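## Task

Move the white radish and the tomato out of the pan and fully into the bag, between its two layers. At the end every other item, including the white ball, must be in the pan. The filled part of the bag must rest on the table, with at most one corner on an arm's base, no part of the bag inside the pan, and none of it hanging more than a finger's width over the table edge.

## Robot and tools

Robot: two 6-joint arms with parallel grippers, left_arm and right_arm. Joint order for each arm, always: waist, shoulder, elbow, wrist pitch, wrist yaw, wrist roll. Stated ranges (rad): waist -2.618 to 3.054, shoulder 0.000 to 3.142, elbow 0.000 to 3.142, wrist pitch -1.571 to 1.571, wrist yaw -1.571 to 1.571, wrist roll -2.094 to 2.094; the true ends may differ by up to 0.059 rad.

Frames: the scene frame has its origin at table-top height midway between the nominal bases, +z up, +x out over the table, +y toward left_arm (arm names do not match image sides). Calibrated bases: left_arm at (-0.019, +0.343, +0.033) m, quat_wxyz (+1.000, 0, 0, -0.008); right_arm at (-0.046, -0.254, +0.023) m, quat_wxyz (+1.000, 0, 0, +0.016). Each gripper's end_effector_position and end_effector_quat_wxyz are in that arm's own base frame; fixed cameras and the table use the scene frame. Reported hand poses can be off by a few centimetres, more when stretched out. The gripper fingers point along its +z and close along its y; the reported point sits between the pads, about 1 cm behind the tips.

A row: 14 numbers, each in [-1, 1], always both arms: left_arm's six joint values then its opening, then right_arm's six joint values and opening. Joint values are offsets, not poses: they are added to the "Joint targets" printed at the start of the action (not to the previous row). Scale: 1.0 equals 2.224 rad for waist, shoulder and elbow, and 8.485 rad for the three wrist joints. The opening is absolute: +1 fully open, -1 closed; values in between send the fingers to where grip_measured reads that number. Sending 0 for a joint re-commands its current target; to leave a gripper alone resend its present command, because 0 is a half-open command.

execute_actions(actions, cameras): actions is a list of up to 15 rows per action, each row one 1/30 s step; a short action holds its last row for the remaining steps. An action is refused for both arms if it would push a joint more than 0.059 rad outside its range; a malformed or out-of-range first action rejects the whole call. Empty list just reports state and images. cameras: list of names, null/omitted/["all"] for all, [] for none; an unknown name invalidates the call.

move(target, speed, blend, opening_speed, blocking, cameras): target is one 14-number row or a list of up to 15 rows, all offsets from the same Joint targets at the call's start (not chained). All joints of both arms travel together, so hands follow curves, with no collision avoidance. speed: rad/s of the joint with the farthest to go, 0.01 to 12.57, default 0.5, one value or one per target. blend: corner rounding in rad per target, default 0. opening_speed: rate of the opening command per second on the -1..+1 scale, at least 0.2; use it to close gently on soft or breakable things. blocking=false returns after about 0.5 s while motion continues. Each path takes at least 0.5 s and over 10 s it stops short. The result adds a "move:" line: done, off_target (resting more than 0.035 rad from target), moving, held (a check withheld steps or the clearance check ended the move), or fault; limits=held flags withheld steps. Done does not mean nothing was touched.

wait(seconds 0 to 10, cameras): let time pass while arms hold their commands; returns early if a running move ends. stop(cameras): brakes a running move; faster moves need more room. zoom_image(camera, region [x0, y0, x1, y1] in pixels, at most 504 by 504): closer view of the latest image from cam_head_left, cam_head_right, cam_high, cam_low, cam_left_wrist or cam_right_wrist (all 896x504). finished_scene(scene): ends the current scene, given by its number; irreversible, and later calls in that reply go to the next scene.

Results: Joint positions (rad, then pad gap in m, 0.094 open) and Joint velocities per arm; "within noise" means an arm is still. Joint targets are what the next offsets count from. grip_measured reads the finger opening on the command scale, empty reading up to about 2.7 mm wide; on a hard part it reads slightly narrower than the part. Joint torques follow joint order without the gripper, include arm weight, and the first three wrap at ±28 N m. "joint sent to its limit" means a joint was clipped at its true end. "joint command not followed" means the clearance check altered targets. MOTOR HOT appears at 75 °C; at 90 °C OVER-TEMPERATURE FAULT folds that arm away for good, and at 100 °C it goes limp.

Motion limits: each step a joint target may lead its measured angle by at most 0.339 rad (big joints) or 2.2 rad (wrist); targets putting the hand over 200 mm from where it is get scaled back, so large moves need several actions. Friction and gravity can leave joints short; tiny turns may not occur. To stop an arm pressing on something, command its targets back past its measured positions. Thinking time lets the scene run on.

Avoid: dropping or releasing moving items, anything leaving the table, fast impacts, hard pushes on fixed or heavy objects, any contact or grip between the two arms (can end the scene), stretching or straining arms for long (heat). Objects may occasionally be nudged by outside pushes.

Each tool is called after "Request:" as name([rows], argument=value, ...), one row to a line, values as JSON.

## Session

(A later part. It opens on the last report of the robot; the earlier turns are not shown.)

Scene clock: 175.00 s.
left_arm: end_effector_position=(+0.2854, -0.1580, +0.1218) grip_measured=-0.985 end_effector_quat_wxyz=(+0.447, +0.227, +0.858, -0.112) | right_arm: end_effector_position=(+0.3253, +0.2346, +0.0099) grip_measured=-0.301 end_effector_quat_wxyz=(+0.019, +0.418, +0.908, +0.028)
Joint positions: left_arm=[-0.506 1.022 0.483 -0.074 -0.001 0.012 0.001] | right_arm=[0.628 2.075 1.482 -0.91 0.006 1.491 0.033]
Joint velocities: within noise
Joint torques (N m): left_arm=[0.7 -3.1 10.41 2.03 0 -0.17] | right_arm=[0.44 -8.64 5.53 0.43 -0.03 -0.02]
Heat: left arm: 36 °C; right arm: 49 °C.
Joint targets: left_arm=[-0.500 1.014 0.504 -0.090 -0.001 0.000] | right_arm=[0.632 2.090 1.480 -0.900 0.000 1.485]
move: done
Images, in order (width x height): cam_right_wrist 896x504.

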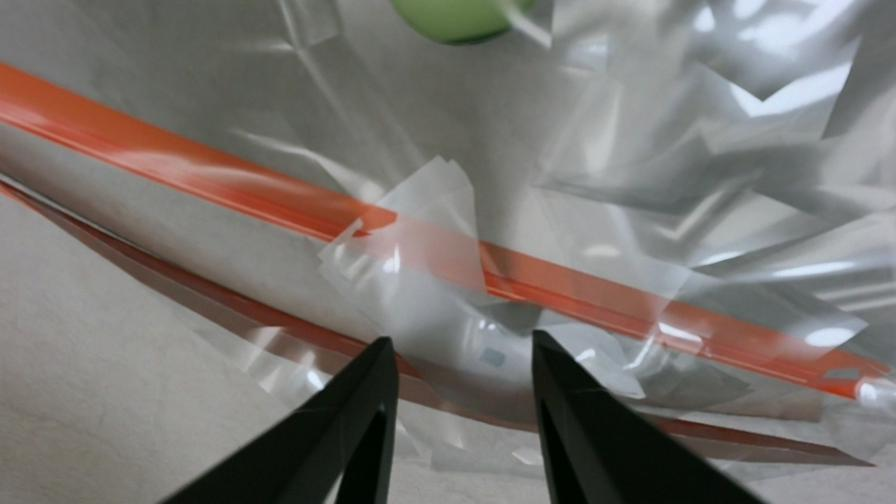

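Request:
move([
  [0,0,0,0,0,0,-1,0,-0.1034,0.0764,-0.0282,0,0,-0.3],
  [0,0,0,0,0,0,-1,-0.32,-0.1034,0.0764,-0.0282,0,0,-0.3],
], speed=[0.25,0.8], blend=[0.05,0], cameras=["cam_head_left","cam_high","cam_low"])

Request:
zoom_image(camera="cam_high", region=[350, 120, 600, 340])

Request:
zoom_image(camera="cam_head_left", region=[330, 180, 530, 360])

Scene clock: 177.83 s.
left_arm: end_effector_position=(+0.2854, -0.1580, +0.1218) grip_measured=-0.985 end_effector_quat_wxyz=(+0.447, +0.227, +0.858, -0.112) | right_arm: end_effector_position=(+0.3963, -0.0337, +0.1103) grip_measured=-0.301 end_effector_quat_wxyz=(+0.062, +0.707, +0.703, +0.053)
Joint positions: left_arm=[-0.506 1.022 0.483 -0.074 -0.001 0.012 0.001] | right_arm=[-0.085 1.9 1.626 -1.134 -0.001 1.491 0.033]
Joint velocities: within noise
Joint torques (N m): left_arm=[0.66 -3.1 10.35 2.03 0 -0.16] | right_arm=[0.58 -12.42 8.43 0.49 0.02 -0.02]
Heat: left arm: 36 °C; right arm: 50 °C.
Joint targets: left_arm=[-0.500 1.014 0.504 -0.090 -0.001 0.000] | right_arm=[-0.080 1.860 1.649 -1.139 0.000 1.485]
move: off_target (right_arm); right_arm: the shoulder is farthest, 0.040 rad from its target
Images, in order (width x height): cam_head_left 896x504, cam_high 896x504, cam_low 896x504.

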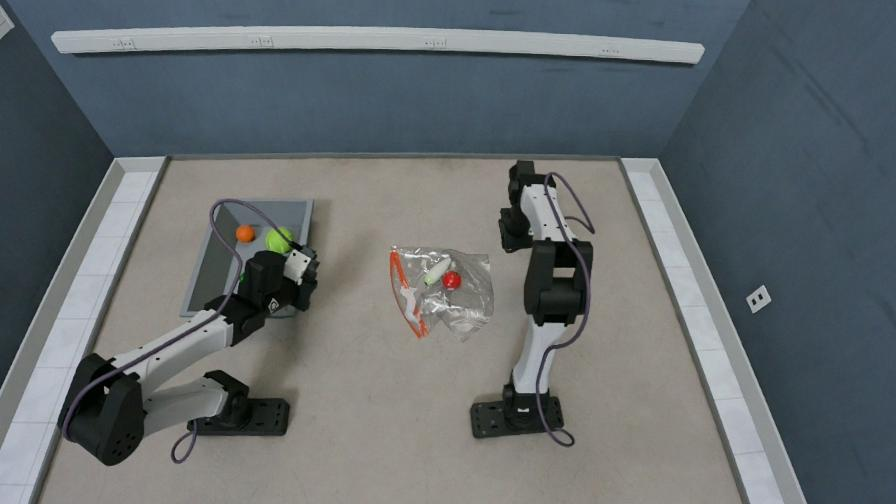

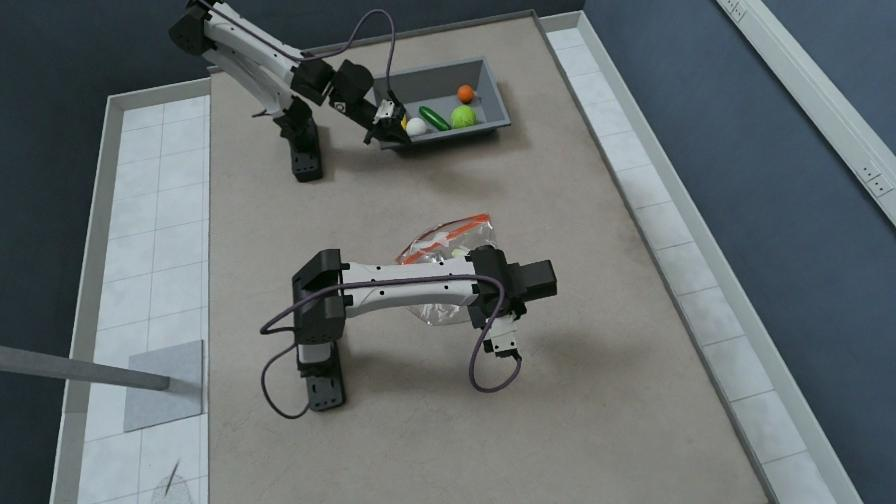

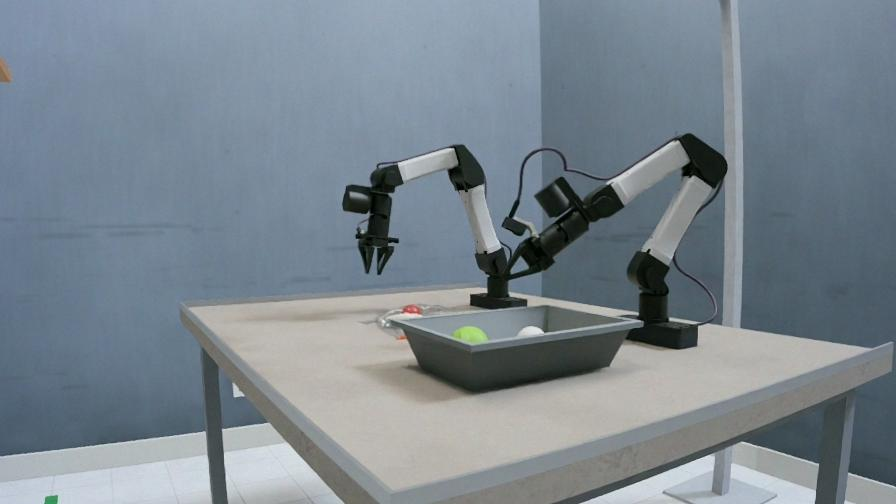

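Scaled by 2.016 from the camera's 896x504 image, which has a finer 1280x720 frame.

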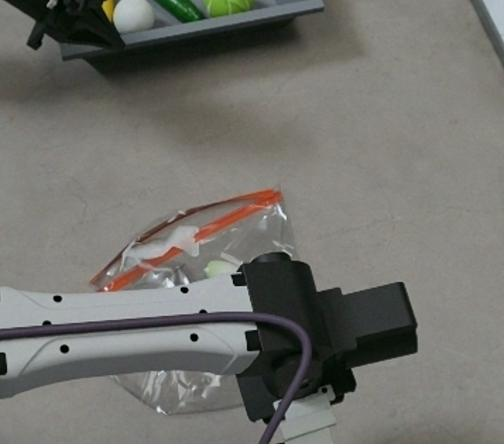

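Scaled by 2.520 from the camera's 896x504 image, which has a finer 1280x720 frame.

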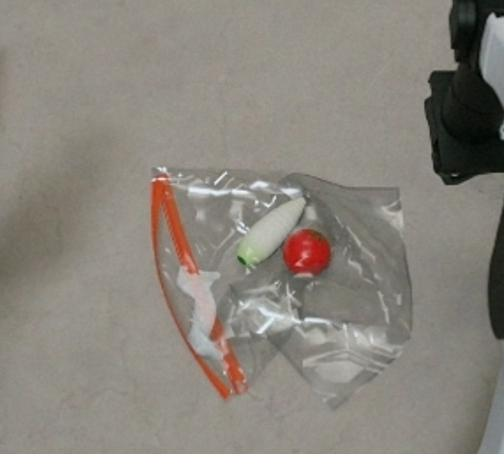

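Request:
finished_scene(scene=1)

The scene is finished: the task was done.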